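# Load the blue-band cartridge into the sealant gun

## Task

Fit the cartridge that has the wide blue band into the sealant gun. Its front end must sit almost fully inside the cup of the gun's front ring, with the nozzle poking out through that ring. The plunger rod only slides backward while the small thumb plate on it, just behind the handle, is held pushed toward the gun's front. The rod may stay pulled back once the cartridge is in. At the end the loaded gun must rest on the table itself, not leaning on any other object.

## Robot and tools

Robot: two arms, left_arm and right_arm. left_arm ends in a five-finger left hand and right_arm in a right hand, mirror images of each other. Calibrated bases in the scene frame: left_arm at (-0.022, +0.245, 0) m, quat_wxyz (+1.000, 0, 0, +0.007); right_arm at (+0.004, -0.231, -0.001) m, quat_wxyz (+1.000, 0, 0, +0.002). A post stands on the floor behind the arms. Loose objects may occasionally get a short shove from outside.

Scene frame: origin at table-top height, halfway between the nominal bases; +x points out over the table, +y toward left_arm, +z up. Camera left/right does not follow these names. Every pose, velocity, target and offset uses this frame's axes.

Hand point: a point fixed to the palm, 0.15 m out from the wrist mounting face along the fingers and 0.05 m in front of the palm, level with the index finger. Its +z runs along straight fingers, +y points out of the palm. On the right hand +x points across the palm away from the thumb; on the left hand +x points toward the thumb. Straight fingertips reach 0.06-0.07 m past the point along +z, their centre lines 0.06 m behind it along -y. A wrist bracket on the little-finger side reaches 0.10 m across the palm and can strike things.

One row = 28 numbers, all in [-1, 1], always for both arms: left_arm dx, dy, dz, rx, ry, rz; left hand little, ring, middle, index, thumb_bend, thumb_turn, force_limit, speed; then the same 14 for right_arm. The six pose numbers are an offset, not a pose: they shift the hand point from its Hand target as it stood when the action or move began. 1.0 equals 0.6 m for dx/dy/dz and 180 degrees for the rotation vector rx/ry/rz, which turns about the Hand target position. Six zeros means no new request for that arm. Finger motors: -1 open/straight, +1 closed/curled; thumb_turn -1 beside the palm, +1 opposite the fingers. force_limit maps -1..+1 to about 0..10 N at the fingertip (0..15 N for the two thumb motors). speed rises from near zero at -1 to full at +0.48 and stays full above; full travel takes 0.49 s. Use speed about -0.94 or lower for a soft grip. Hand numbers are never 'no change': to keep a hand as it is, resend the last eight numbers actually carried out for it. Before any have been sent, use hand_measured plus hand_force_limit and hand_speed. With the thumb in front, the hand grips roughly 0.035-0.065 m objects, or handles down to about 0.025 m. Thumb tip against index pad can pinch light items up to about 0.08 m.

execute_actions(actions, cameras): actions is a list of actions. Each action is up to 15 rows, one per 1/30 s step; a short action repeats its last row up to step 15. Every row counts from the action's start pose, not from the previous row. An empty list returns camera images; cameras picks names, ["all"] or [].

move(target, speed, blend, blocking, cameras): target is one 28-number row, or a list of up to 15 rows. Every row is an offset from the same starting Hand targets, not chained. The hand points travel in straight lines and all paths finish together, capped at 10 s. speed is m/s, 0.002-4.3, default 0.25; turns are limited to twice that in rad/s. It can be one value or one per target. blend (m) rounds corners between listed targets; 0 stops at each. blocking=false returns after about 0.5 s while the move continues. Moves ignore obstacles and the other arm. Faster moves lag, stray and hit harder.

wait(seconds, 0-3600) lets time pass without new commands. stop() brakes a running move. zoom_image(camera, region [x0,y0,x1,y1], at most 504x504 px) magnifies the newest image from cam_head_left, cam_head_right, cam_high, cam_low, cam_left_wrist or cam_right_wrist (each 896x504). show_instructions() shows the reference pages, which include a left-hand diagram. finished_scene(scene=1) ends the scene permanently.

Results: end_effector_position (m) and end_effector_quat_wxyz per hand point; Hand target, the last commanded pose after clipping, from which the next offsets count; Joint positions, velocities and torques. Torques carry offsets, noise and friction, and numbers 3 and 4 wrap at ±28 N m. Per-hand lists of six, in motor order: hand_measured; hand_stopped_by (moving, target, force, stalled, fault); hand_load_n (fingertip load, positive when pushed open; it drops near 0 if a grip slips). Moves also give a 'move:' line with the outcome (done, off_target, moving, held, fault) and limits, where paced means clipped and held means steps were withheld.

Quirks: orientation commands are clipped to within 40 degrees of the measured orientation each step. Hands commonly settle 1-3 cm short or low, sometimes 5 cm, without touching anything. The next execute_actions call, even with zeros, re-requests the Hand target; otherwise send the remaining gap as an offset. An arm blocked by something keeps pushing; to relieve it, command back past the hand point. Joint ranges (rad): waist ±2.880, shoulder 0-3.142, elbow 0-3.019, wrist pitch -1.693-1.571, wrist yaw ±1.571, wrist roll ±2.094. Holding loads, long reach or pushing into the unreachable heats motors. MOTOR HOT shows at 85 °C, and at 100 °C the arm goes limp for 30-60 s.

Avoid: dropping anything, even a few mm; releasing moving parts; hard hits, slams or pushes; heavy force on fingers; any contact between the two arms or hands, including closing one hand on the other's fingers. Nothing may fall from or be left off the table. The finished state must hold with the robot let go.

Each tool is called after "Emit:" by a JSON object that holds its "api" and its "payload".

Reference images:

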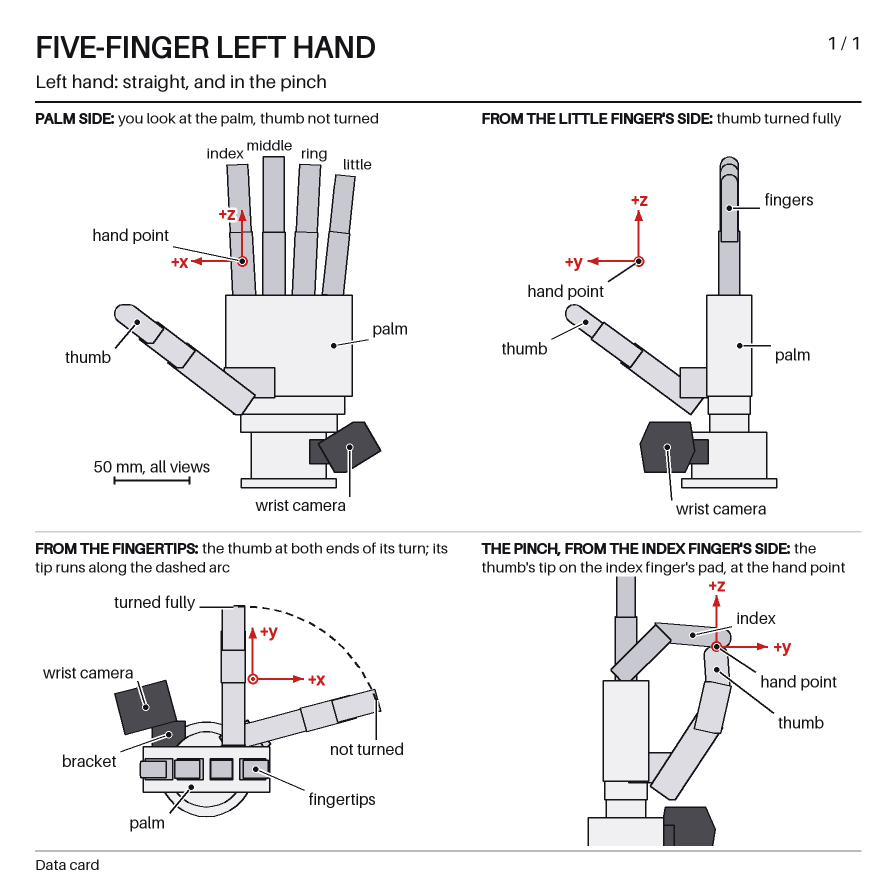

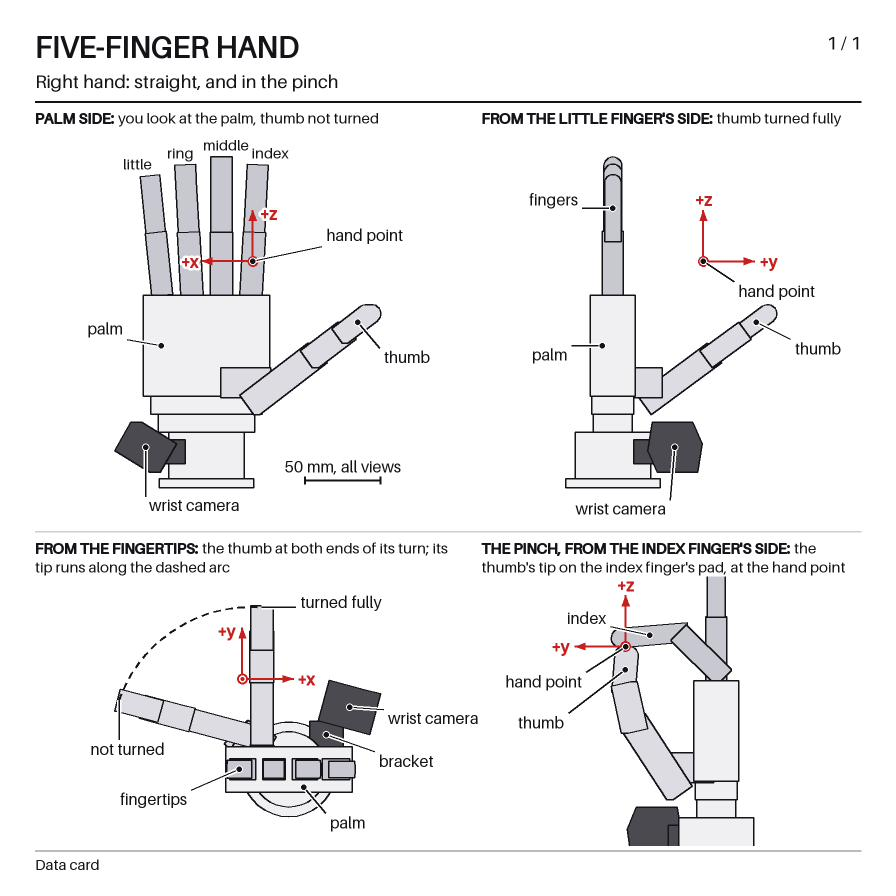

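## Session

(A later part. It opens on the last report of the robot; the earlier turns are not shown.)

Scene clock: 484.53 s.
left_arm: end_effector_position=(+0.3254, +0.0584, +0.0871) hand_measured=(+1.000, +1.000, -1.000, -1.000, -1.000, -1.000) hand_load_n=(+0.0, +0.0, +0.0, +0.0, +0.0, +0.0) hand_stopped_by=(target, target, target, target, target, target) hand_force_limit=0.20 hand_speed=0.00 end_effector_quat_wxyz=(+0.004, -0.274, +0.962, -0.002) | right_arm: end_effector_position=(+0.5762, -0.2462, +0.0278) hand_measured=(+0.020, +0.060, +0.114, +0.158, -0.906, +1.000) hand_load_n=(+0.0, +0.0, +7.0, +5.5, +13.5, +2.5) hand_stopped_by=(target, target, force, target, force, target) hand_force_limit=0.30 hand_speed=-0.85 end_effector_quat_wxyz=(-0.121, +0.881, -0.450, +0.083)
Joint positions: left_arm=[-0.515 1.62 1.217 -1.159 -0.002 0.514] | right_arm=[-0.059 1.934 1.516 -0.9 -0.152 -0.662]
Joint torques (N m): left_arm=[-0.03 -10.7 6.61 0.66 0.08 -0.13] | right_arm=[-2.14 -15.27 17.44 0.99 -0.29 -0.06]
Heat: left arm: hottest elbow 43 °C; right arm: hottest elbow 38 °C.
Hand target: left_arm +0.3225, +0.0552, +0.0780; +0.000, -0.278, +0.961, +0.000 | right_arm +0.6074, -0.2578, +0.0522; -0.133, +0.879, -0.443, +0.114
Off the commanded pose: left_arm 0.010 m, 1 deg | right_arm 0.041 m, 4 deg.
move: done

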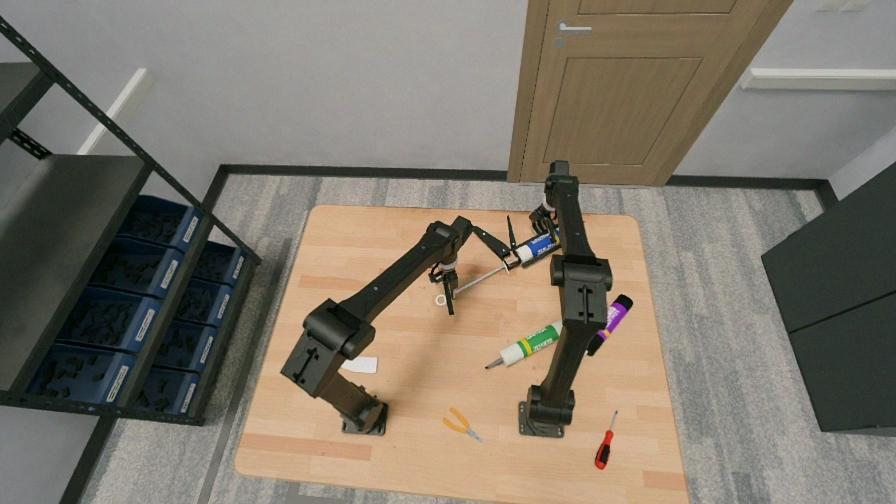

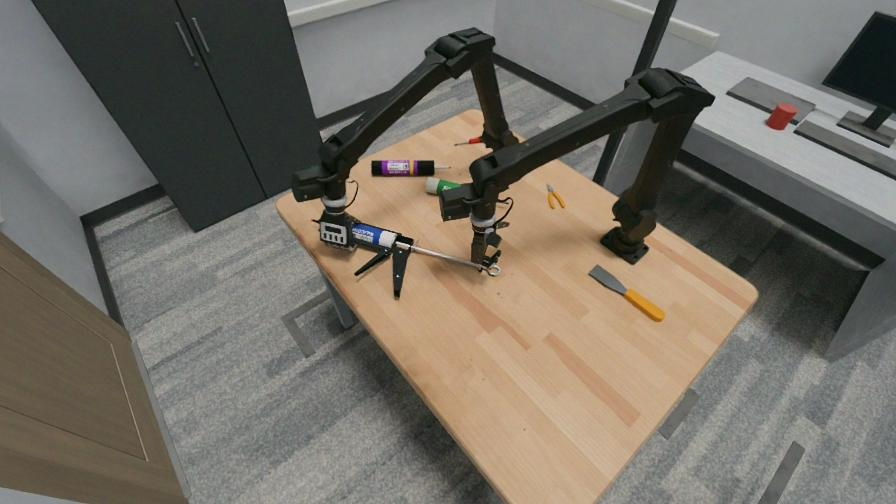

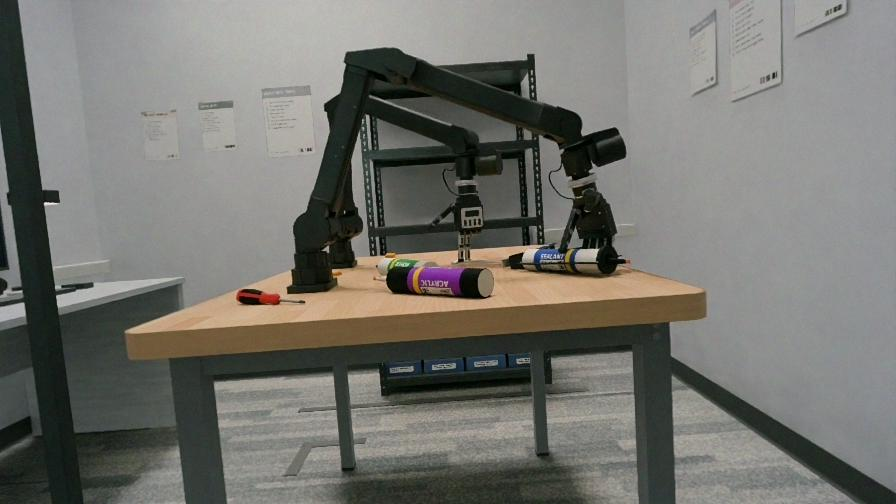

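Emit:
{"api": "move", "payload": {"target": [0,0,-0.028,0,0,0,1,1,-1,-1,-1,-1,0.2,0,0,0,0,0,0,0,0.02,0.06,0.12,0.16,-0.5,1,0.3,-0.85], "speed": 0.04, "cameras": ["cam_head_left","cam_high","cam_low"]}}

Emit:
{"api": "zoom_image", "payload": {"camera": "cam_head_left", "region": [430, 270, 480, 310]}}

Emit:
{"api": "zoom_image", "payload": {"camera": "cam_high", "region": [460, 240, 510, 280]}}

Emit:
{"api": "zoom_image", "payload": {"camera": "cam_low", "region": [440, 230, 500, 275]}}

Scene clock: 485.47 s.
left_arm: end_effector_position=(+0.3265, +0.0576, +0.0807) hand_measured=(+1.000, +1.000, -1.000, -1.000, -1.000, -1.000) hand_load_n=(+0.0, +0.0, -1.0, +0.0, +0.0, +0.0) hand_stopped_by=(target, target, target, target, target, target) hand_force_limit=0.20 hand_speed=0.00 end_effector_quat_wxyz=(+0.009, -0.275, +0.961, -0.007) | right_arm: end_effector_position=(+0.5761, -0.2462, +0.0276) hand_measured=(+0.020, +0.060, +0.114, +0.158, -0.906, +1.000) hand_load_n=(+0.0, +0.5, +7.0, +5.5, +14.0, +2.5) hand_stopped_by=(target, target, force, target, force, target) hand_force_limit=0.30 hand_speed=-0.85 end_effector_quat_wxyz=(-0.121, +0.881, -0.450, +0.083)
Joint positions: left_arm=[-0.515 1.62 1.201 -1.13 -0.002 0.513] | right_arm=[-0.059 1.934 1.516 -0.9 -0.152 -0.663]
Joint torques (N m): left_arm=[0.38 -8.64 5.81 1.14 0.09 -0.13] | right_arm=[-2.14 -15.27 17.44 0.99 -0.29 -0.06]
Heat: left arm: hottest elbow 43 °C; right arm: hottest elbow 38 °C.
Hand target: left_arm +0.3224, +0.0553, +0.0613; +0.000, -0.278, +0.961, +0.000 | right_arm +0.6074, -0.2578, +0.0520; -0.133, +0.879, -0.443, +0.114
Off the commanded pose: left_arm 0.020 m, 1 deg | right_arm 0.041 m, 4 deg.
move: off_target (left_arm)

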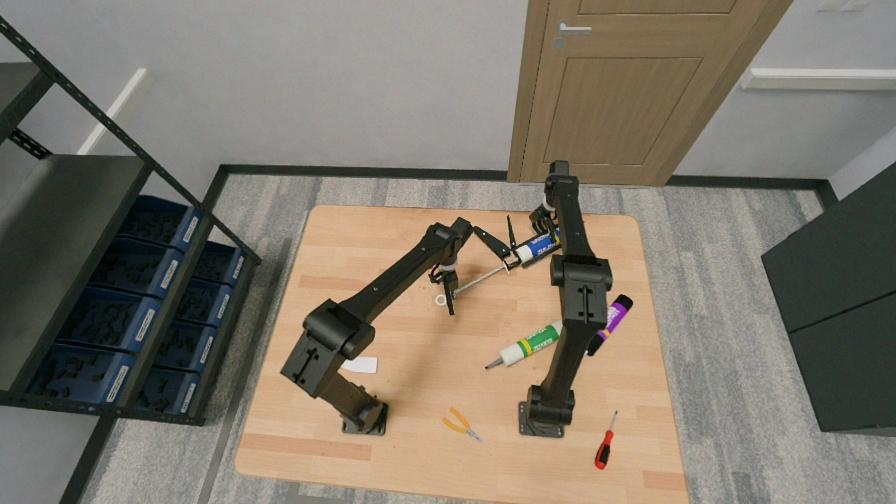

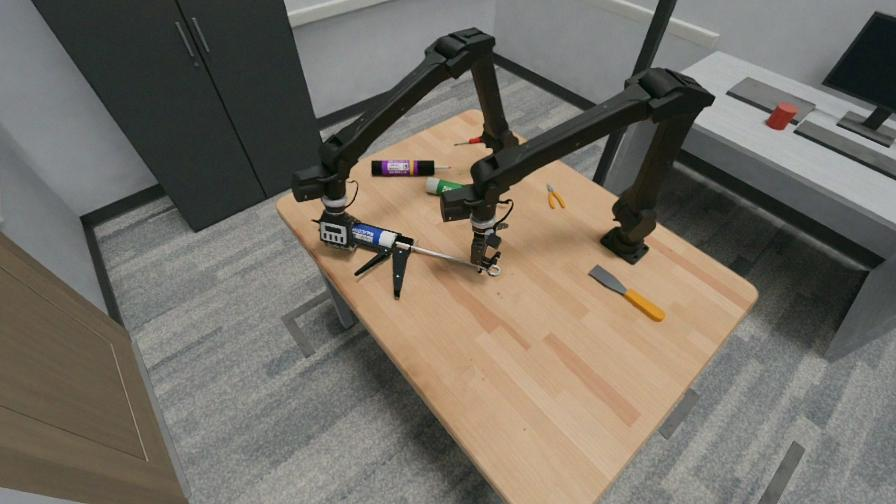

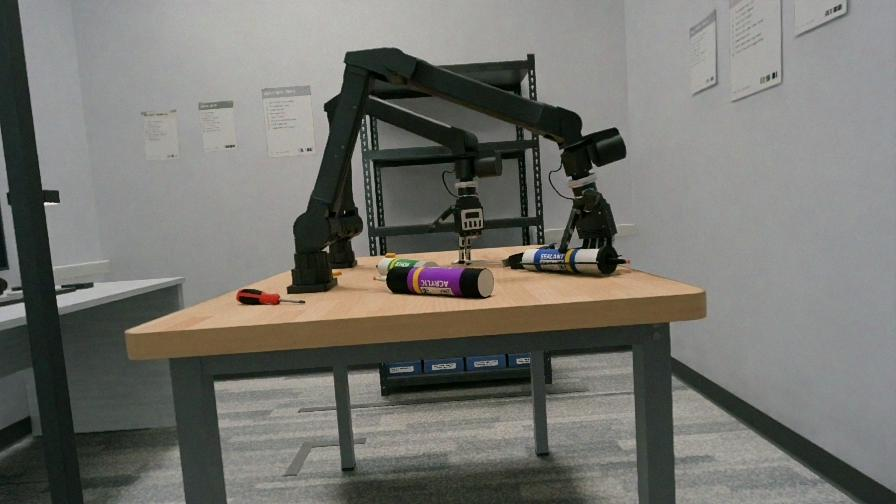

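Scaled by 10.080 from the camera's image (finer frame: 1280x720).

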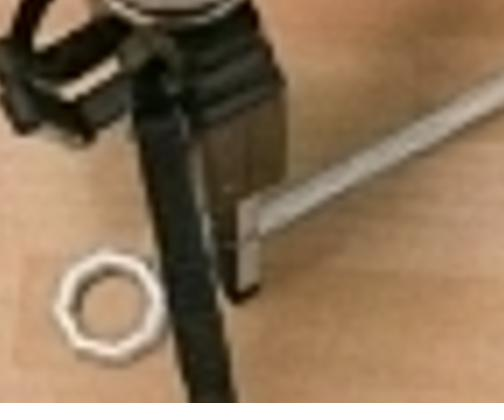

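Scaled by 10.080 from the camera's image (finer frame: 1280x720).

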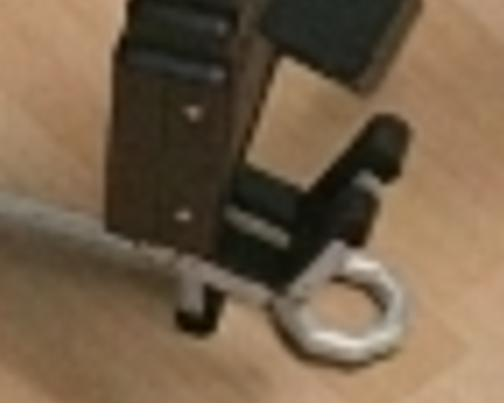

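Scaled by 8.400 from the camera's image (finer frame: 1280x720).

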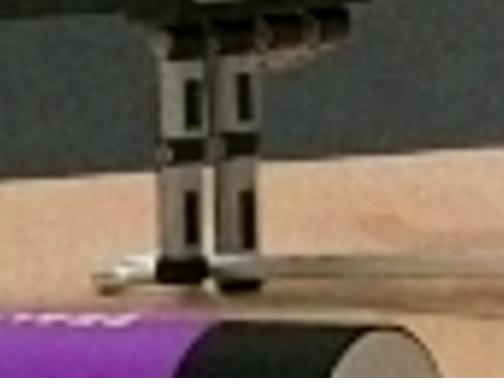

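Emit:
{"api": "move", "payload": {"target": [-0.0125,0.0197,0.012,0,0,0,1,1,-1,-1,-1,-1,0.2,0,0,0,0,0,0,0,0.02,0.06,0.12,0.16,-0.5,1,0.3,-0.85], "speed": 0.04, "cameras": ["cam_head_left","cam_high","cam_low"]}}

Emit:
{"api": "zoom_image", "payload": {"camera": "cam_high", "region": [460, 240, 510, 280]}}

Emit:
{"api": "zoom_image", "payload": {"camera": "cam_low", "region": [440, 230, 500, 275]}}

Scene clock: 486.50 s.
left_arm: end_effector_position=(+0.3226, +0.0605, +0.0802) hand_measured=(+1.000, +1.000, -1.000, -1.000, -1.000, -1.000) hand_load_n=(+0.0, +0.0, +0.0, +0.0, +0.0, +0.0) hand_stopped_by=(target, target, target, target, target, target) hand_force_limit=0.20 hand_speed=0.00 end_effector_quat_wxyz=(+0.011, -0.275, +0.961, -0.009) | right_arm: end_effector_position=(+0.5761, -0.2462, +0.0276) hand_measured=(+0.020, +0.060, +0.114, +0.158, -0.906, +1.000) hand_load_n=(+0.0, +0.0, +7.0, +5.5, +14.0, +2.5) hand_stopped_by=(target, target, force, target, force, target) hand_force_limit=0.30 hand_speed=-0.85 end_effector_quat_wxyz=(-0.121, +0.881, -0.450, +0.083)
Joint positions: left_arm=[-0.513 1.605 1.182 -1.12 -0.002 0.513] | right_arm=[-0.059 1.934 1.516 -0.9 -0.152 -0.663]
Joint torques (N m): left_arm=[1.32 -11.05 5.34 0.49 0.1 0.01] | right_arm=[-2.14 -15.27 17.46 0.99 -0.29 -0.06]
Heat: left arm: hottest elbow 43 °C; right arm: hottest elbow 38 °C.
Hand target: left_arm +0.3150, +0.0671, +0.0685; +0.000, -0.278, +0.961, +0.000 | right_arm +0.6074, -0.2578, +0.0520; -0.133, +0.879, -0.443, +0.114
Off the commanded pose: left_arm 0.015 m, 2 deg | right_arm 0.041 m, 4 deg.
move: off_target (left_arm)

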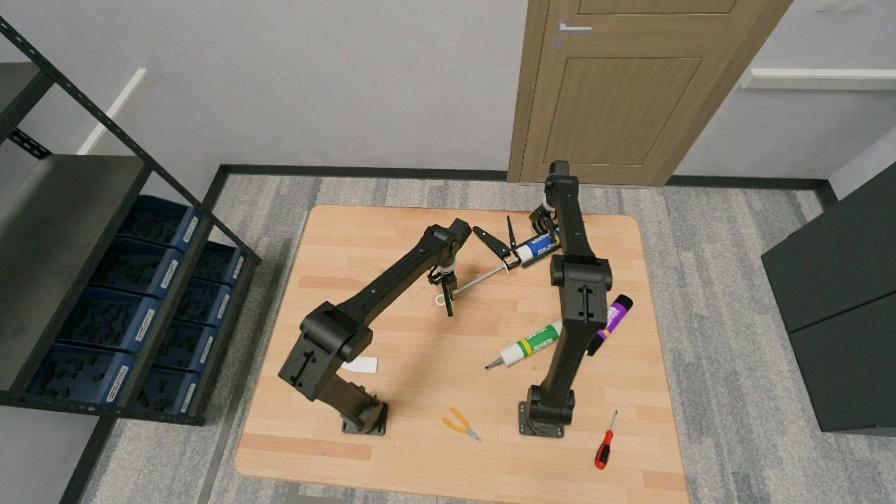

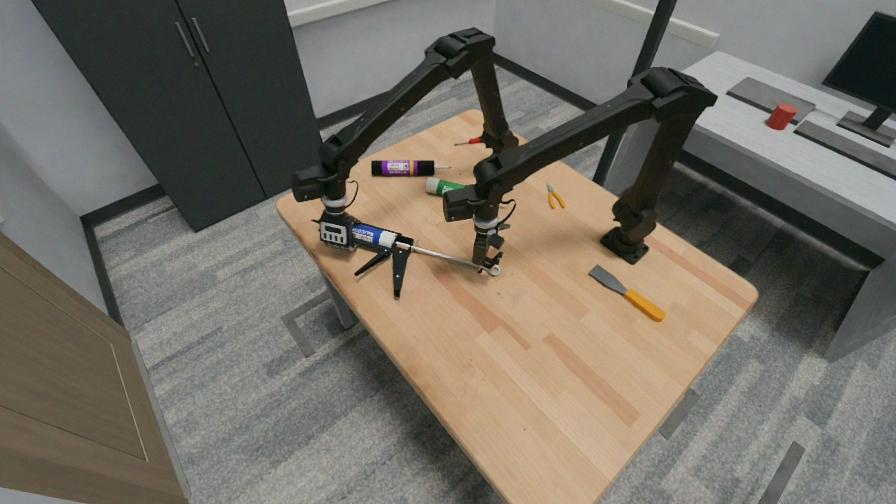

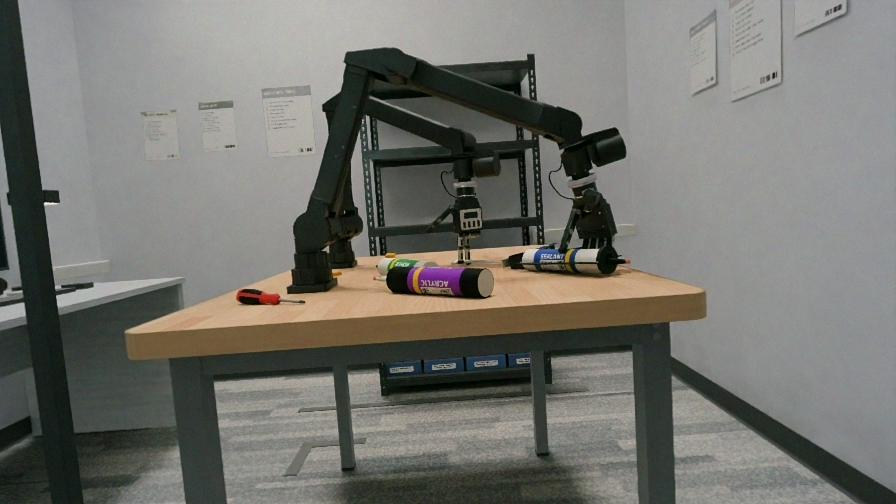

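Scaled by 10.080 from the camera's image (finer frame: 1280x720).

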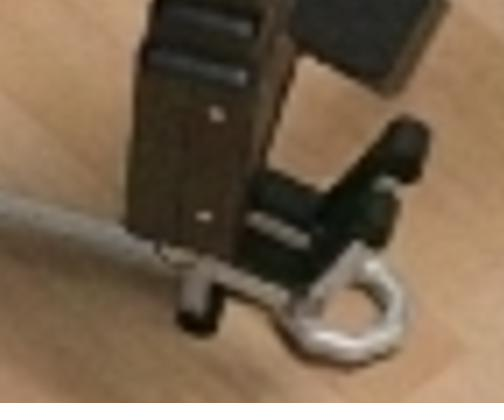

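Scaled by 8.400 from the camera's image (finer frame: 1280x720).

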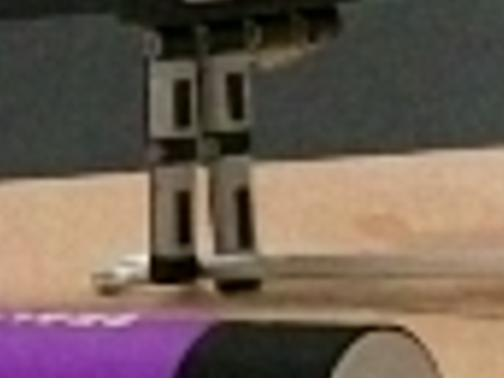

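Emit:
{"api": "move", "payload": {"target": [0,0,0.03,0,0,0,1,1,-1,-1,-1,-1,0.2,0,0,0,0,0,0,0,0.02,0.06,0.12,0.16,-0.5,1,0.3,-0.85], "speed": 0.04, "cameras": ["cam_high","cam_low"]}}

Emit:
{"api": "zoom_image", "payload": {"camera": "cam_high", "region": [460, 240, 510, 280]}}

Emit:
{"api": "zoom_image", "payload": {"camera": "cam_low", "region": [440, 230, 500, 275]}}

Scene clock: 487.57 s.
left_arm: end_effector_position=(+0.3172, +0.0635, +0.0823) hand_measured=(+1.000, +1.000, -1.000, -1.000, -1.000, -1.000) hand_load_n=(+0.0, +0.0, +0.0, +0.0, -0.5, +0.0) hand_stopped_by=(target, target, target, target, target, target) hand_force_limit=0.20 hand_speed=0.00 end_effector_quat_wxyz=(+0.003, -0.275, +0.961, -0.002) | right_arm: end_effector_position=(+0.5767, -0.2462, +0.0280) hand_measured=(+0.020, +0.060, +0.114, +0.158, -0.906, +1.000) hand_load_n=(+0.0, +0.0, +7.0, +5.0, +13.5, +2.0) hand_stopped_by=(target, target, force, target, force, target) hand_force_limit=0.30 hand_speed=-0.85 end_effector_quat_wxyz=(-0.121, +0.881, -0.449, +0.084)
Joint positions: left_arm=[-0.513 1.603 1.182 -1.143 -0.002 0.513] | right_arm=[-0.059 1.934 1.517 -0.9 -0.154 -0.665]
Joint torques (N m): left_arm=[1.79 -11.63 7.49 -0.36 0.11 0.03] | right_arm=[-2.14 -15.27 17.35 0.99 -0.24 -0.04]
Heat: left arm: hottest elbow 43 °C; right arm: hottest elbow 38 °C.
Hand target: left_arm +0.3149, +0.0671, +0.0865; +0.000, -0.278, +0.961, +0.000 | right_arm +0.6073, -0.2578, +0.0520; -0.133, +0.879, -0.443, +0.114
Off the commanded pose: left_arm 0.006 m, 0 deg | right_arm 0.041 m, 4 deg.
move: done

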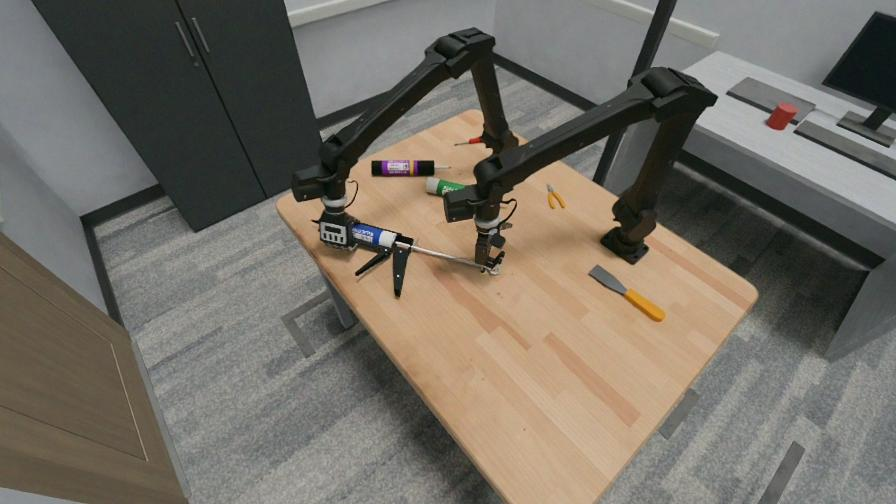

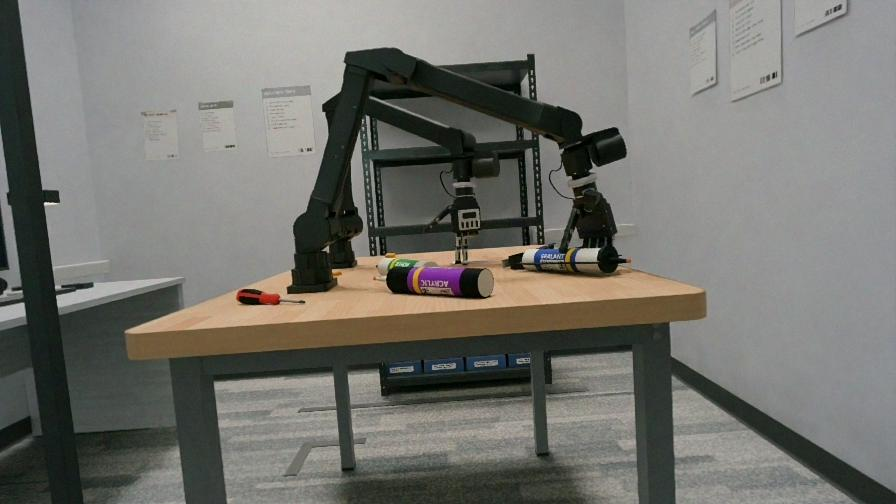

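Scaled by 10.080 from the camera's image (finer frame: 1280x720).

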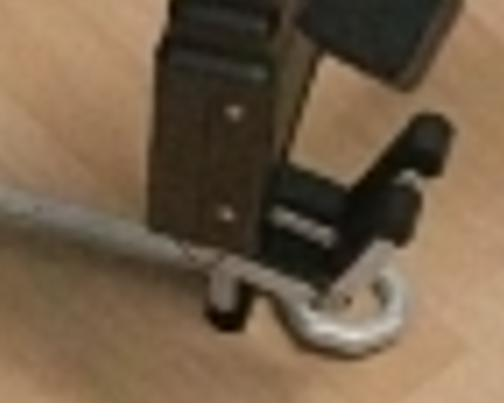

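Scaled by 8.400 from the camera's image (finer frame: 1280x720).

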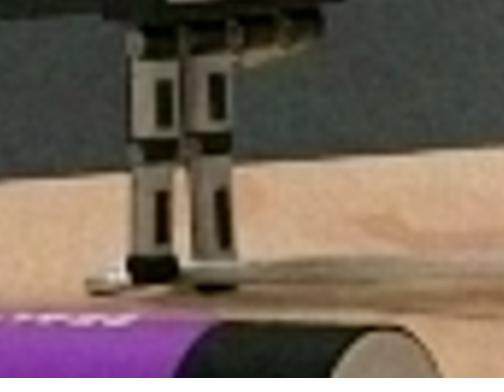

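Emit:
{"api": "move", "payload": {"target": [-0.0107,0.0168,0,0,0,0,1,1,-1,-1,-1,-1,0.2,0,0,0,0,0,0,0,0.02,0.06,0.12,0.16,-0.5,1,0.3,-0.85], "speed": 0.03, "cameras": ["cam_high","cam_low","cam_right_wrist"]}}

Emit:
{"api": "zoom_image", "payload": {"camera": "cam_high", "region": [375, 222, 505, 282]}}

Emit:
{"api": "zoom_image", "payload": {"camera": "cam_low", "region": [580, 235, 640, 285]}}

Scene clock: 488.60 s.
left_arm: end_effector_position=(+0.3142, +0.0705, +0.0862) hand_measured=(+1.000, +1.000, -1.000, -1.000, -1.000, -1.000) hand_load_n=(+0.0, +0.0, +0.0, +0.0, +0.0, +0.0) hand_stopped_by=(target, target, target, target, target, target) hand_force_limit=0.20 hand_speed=0.00 end_effector_quat_wxyz=(+0.006, -0.281, +0.960, -0.004) | right_arm: end_effector_position=(+0.5767, -0.2461, +0.0280) hand_measured=(+0.020, +0.060, +0.114, +0.158, -0.906, +1.000) hand_load_n=(+0.0, +0.0, +7.0, +5.5, +14.0, +2.0) hand_stopped_by=(target, target, force, target, force, target) hand_force_limit=0.30 hand_speed=-0.85 end_effector_quat_wxyz=(-0.122, +0.882, -0.448, +0.084)
Joint positions: left_arm=[-0.501 1.579 1.165 -1.143 -0.002 0.515] | right_arm=[-0.059 1.934 1.517 -0.9 -0.154 -0.665]
Joint torques (N m): left_arm=[1.38 -11.05 6.38 -0.2 0.08 0.19] | right_arm=[-2.14 -15.27 17.35 0.99 -0.25 -0.03]
Heat: left arm: hottest elbow 42 °C; right arm: hottest elbow 39 °C.
Hand target: left_arm +0.3086, +0.0772, +0.0865; +0.000, -0.278, +0.961, +0.000 | right_arm +0.6073, -0.2577, +0.0520; -0.133, +0.879, -0.443, +0.114
Off the commanded pose: left_arm 0.009 m, 1 deg | right_arm 0.041 m, 4 deg.
move: done

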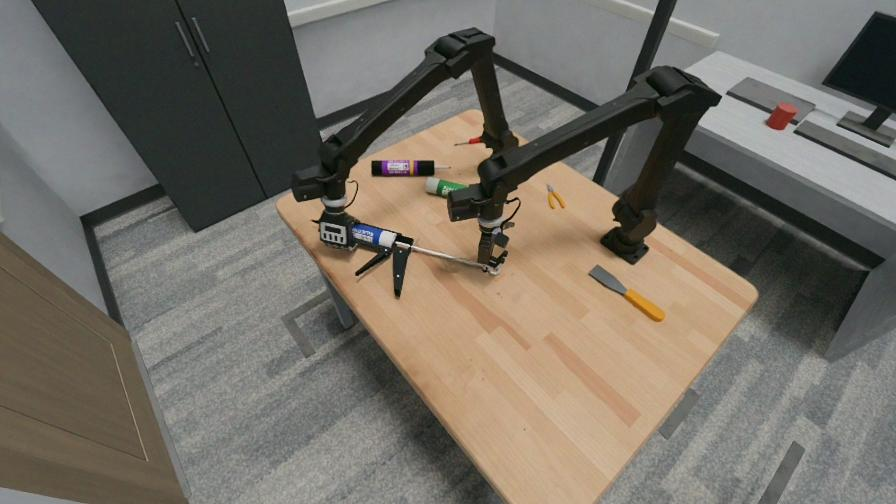

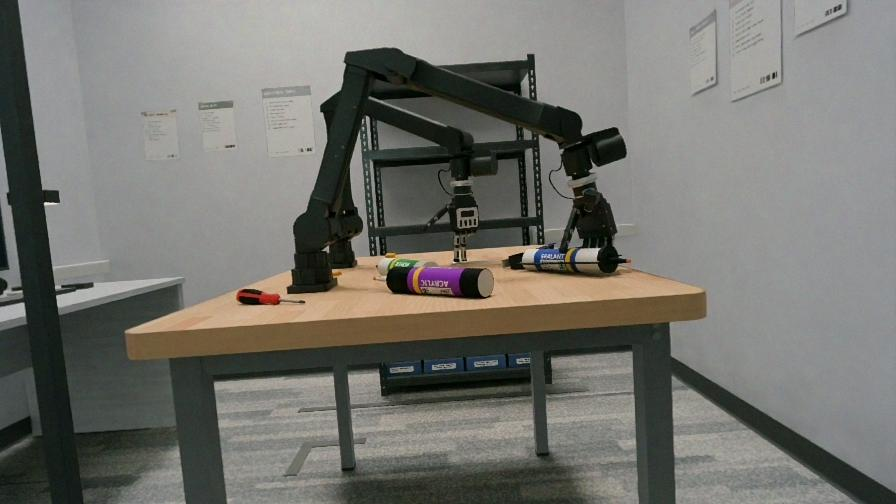

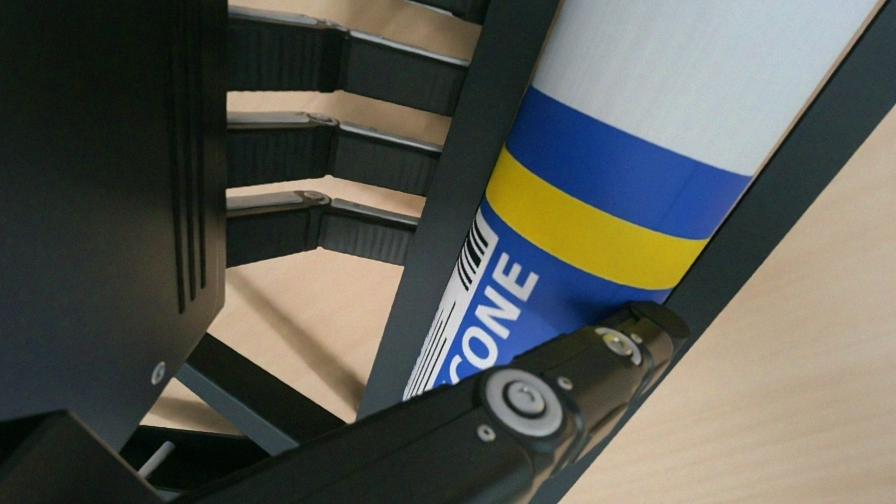

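Scaled by 3.877 from the camera's image (finer frame: 1280x720).

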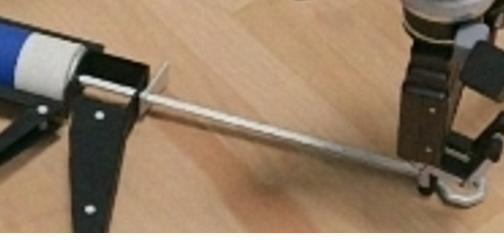

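Scaled by 8.400 from the camera's image (finer frame: 1280x720).

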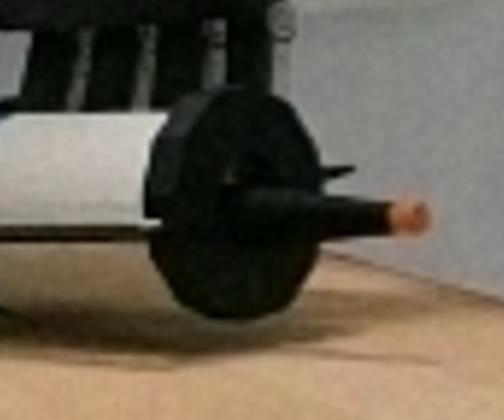

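Emit:
{"api": "move", "payload": {"target": [-0.0133,0.021,0,0,0,0,1,1,-1,-1,-1,-1,0.2,0,0,0,0,0,0,0,0.02,0.06,0.12,0.16,-0.5,1,0.3,-0.85], "speed": 0.03, "cameras": ["cam_high","cam_low","cam_right_wrist"]}}

Emit:
{"api": "zoom_image", "payload": {"camera": "cam_high", "region": [375, 222, 505, 282]}}

Emit:
{"api": "zoom_image", "payload": {"camera": "cam_low", "region": [580, 235, 640, 285]}}

Scene clock: 489.80 s.
left_arm: end_effector_position=(+0.3073, +0.0766, +0.0900) hand_measured=(+1.000, +1.000, -1.000, -1.000, -1.000, -1.000) hand_load_n=(+0.0, +0.5, +0.5, +0.0, +0.0, +0.0) hand_stopped_by=(target, target, target, target, target, target) hand_force_limit=0.20 hand_speed=0.00 end_effector_quat_wxyz=(+0.007, -0.280, +0.960, -0.011) | right_arm: end_effector_position=(+0.5747, -0.2453, +0.0262) hand_measured=(+0.020, +0.060, +0.114, +0.158, -0.906, +1.000) hand_load_n=(+0.0, +0.0, +7.5, +5.0, +14.0, +1.5) hand_stopped_by=(target, target, force, target, force, target) hand_force_limit=0.30 hand_speed=-0.85 end_effector_quat_wxyz=(-0.121, +0.882, -0.449, +0.078)
Joint positions: left_arm=[-0.493 1.545 1.138 -1.139 0.006 0.525] | right_arm=[-0.059 1.938 1.517 -0.906 -0.158 -0.666]
Joint torques (N m): left_arm=[2.2 -11.46 5.94 -0.18 -0.26 0.21] | right_arm=[-2.14 -15.56 17.29 1.21 -0.09 -0.03]
Heat: left arm: hottest elbow 42 °C; right arm: hottest elbow 39 °C.
Hand target: left_arm +0.3005, +0.0899, +0.0864; +0.000, -0.278, +0.961, +0.000 | right_arm +0.6072, -0.2578, +0.0520; -0.133, +0.879, -0.443, +0.114
Off the commanded pose: left_arm 0.015 m, 1 deg | right_arm 0.043 m, 4 deg.
move: off_target (left_arm)

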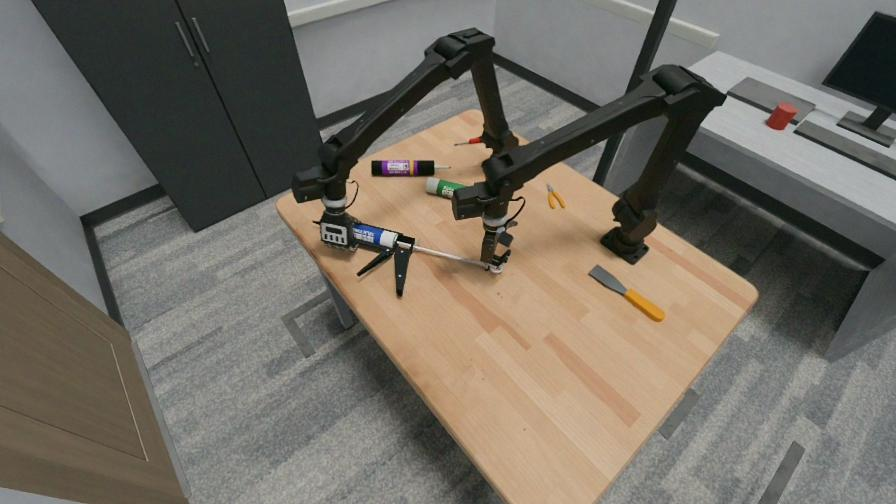

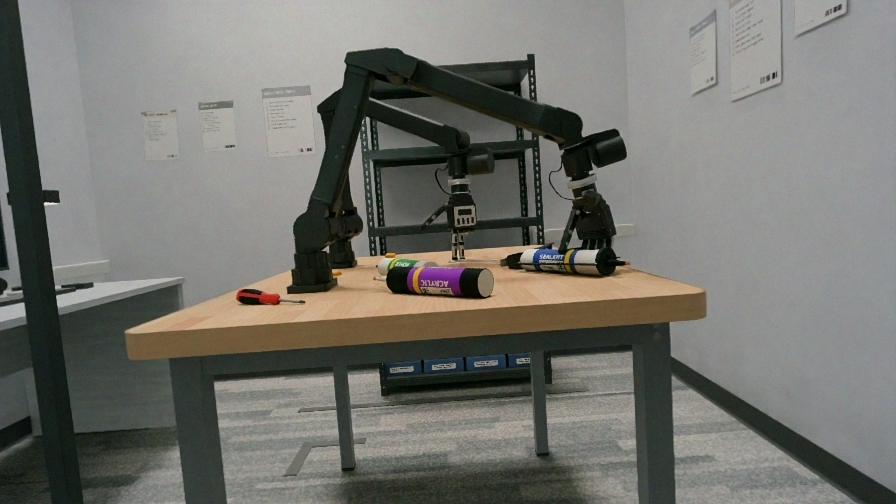

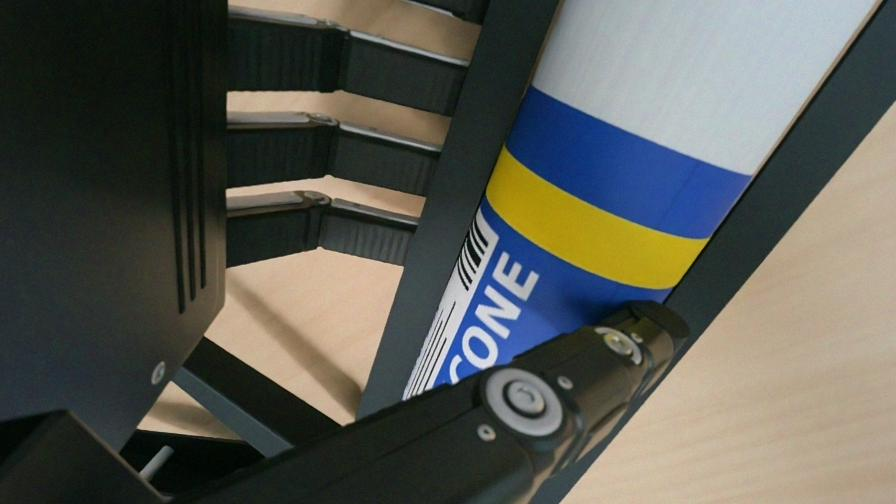

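Scaled by 3.877 from the camera's image (finer frame: 1280x720).

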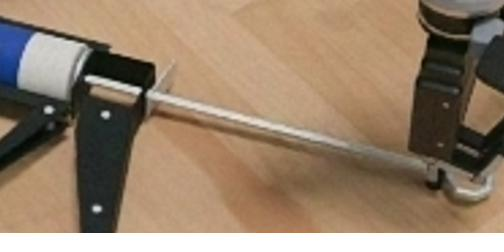

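Scaled by 8.400 from the camera's image (finer frame: 1280x720).

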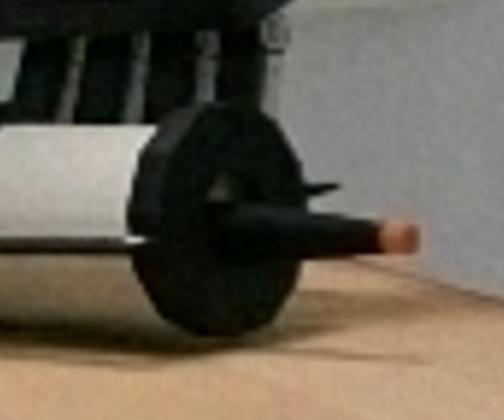

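Emit:
{"api": "zoom_image", "payload": {"camera": "cam_high", "region": [375, 222, 425, 262]}}

Scaled by 10.080 from the camera's image (finer frame: 1280x720).

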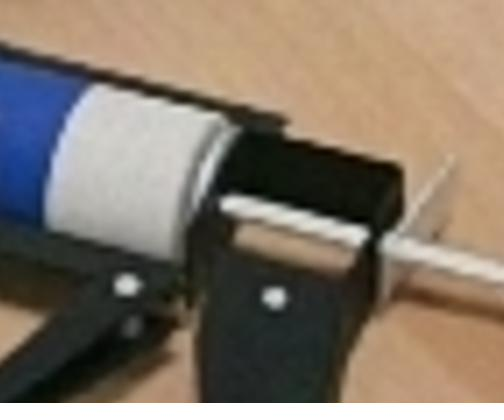

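Emit:
{"api": "move", "payload": {"target": [-0.0133,0.021,-0.012,0,0,0,1,1,-1,-1,-1,-1,0.2,0,0,0,0,0,0,0,0.02,0.06,0.12,0.16,-0.5,1,0.3,-0.85], "speed": 0.03, "cameras": ["cam_high","cam_low","cam_right_wrist"]}}

Emit:
{"api": "zoom_image", "payload": {"camera": "cam_high", "region": [375, 222, 425, 262]}}

Emit:
{"api": "zoom_image", "payload": {"camera": "cam_low", "region": [580, 235, 640, 285]}}

Emit:
{"api": "zoom_image", "payload": {"camera": "cam_high", "region": [470, 240, 520, 280]}}

Scene clock: 491.17 s.
left_arm: end_effector_position=(+0.3051, +0.0813, +0.0874) hand_measured=(+1.000, +1.000, -1.000, -1.000, -1.000, -1.000) hand_load_n=(+0.0, +0.0, +0.0, +0.0, +0.0, +0.0) hand_stopped_by=(target, target, target, target, target, target) hand_force_limit=0.20 hand_speed=0.00 end_effector_quat_wxyz=(+0.015, -0.277, +0.960, -0.023) | right_arm: end_effector_position=(+0.5730, -0.2443, +0.0263) hand_measured=(+0.020, +0.060, +0.114, +0.158, -0.906, +1.000) hand_load_n=(+0.0, +0.0, +6.5, +5.0, +14.0, +3.0) hand_stopped_by=(target, target, force, target, force, target) hand_force_limit=0.30 hand_speed=-0.85 end_effector_quat_wxyz=(-0.122, +0.882, -0.449, +0.075)
Joint positions: left_arm=[-0.483 1.517 1.103 -1.104 0.014 0.54] | right_arm=[-0.059 1.938 1.517 -0.912 -0.162 -0.665]
Joint torques (N m): left_arm=[3.19 -10.81 4.98 -0.44 -0.51 0.3] | right_arm=[-2.14 -15.56 17.25 1.46 0.08 -0.04]
Heat: left arm: hottest elbow 42 °C; right arm: hottest elbow 39 °C.
Hand target: left_arm +0.2925, +0.1024, +0.0792; +0.000, -0.278, +0.961, +0.000 | right_arm +0.6073, -0.2578, +0.0520; -0.133, +0.879, -0.443, +0.114
Off the commanded pose: left_arm 0.026 m, 3 deg | right_arm 0.045 m, 5 deg.
move: off_target (left_arm)

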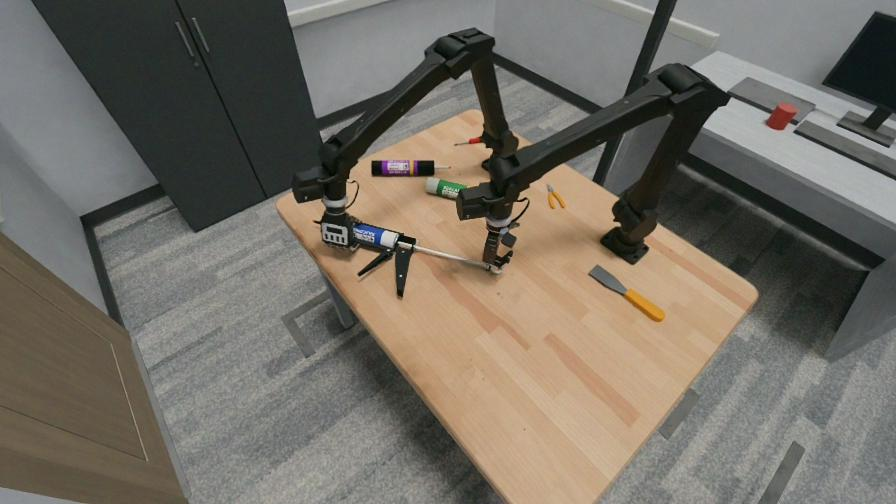

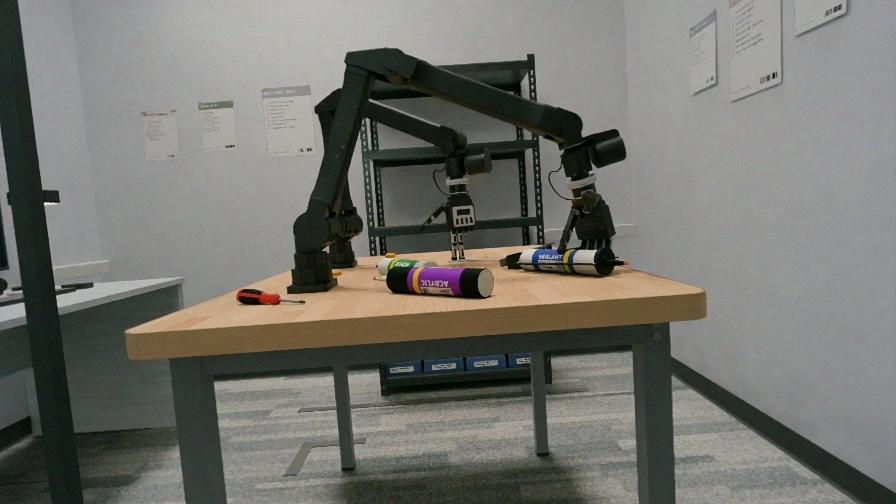

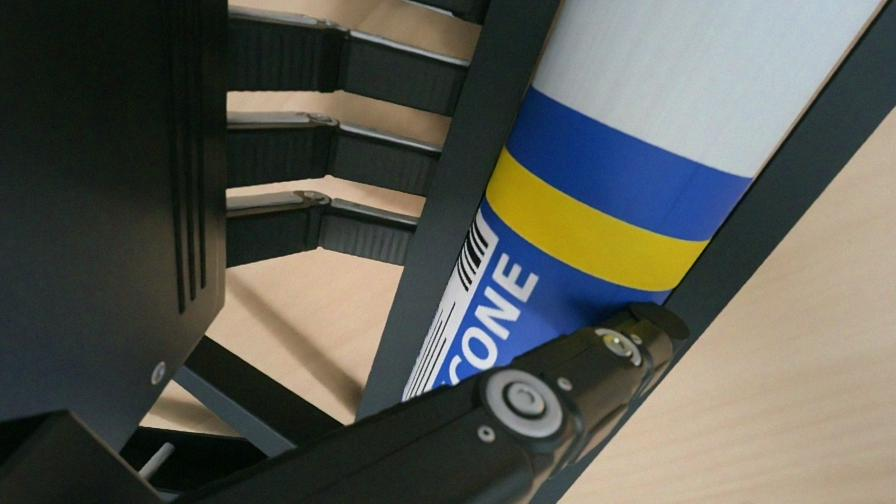

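Scaled by 10.080 from the camera's image (finer frame: 1280x720).

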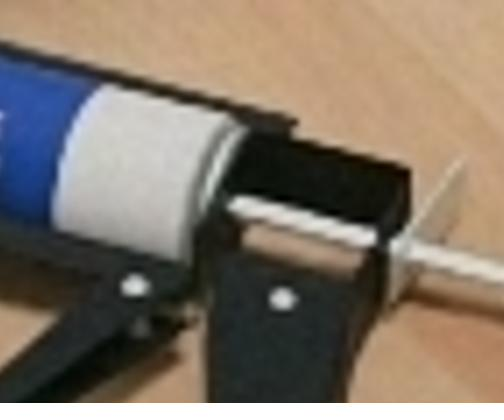

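Scaled by 8.400 from the camera's image (finer frame: 1280x720).

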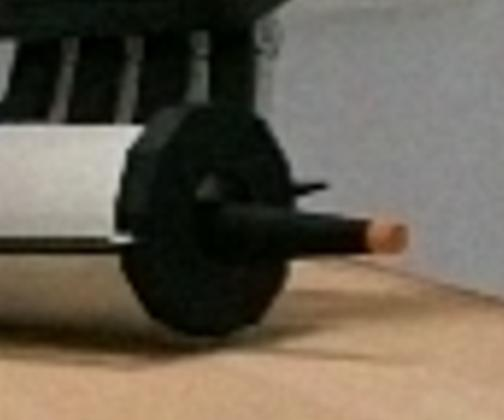

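Scaled by 10.080 from the camera's image (finer frame: 1280x720).

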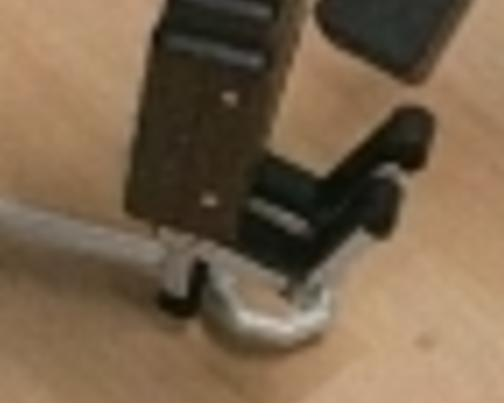

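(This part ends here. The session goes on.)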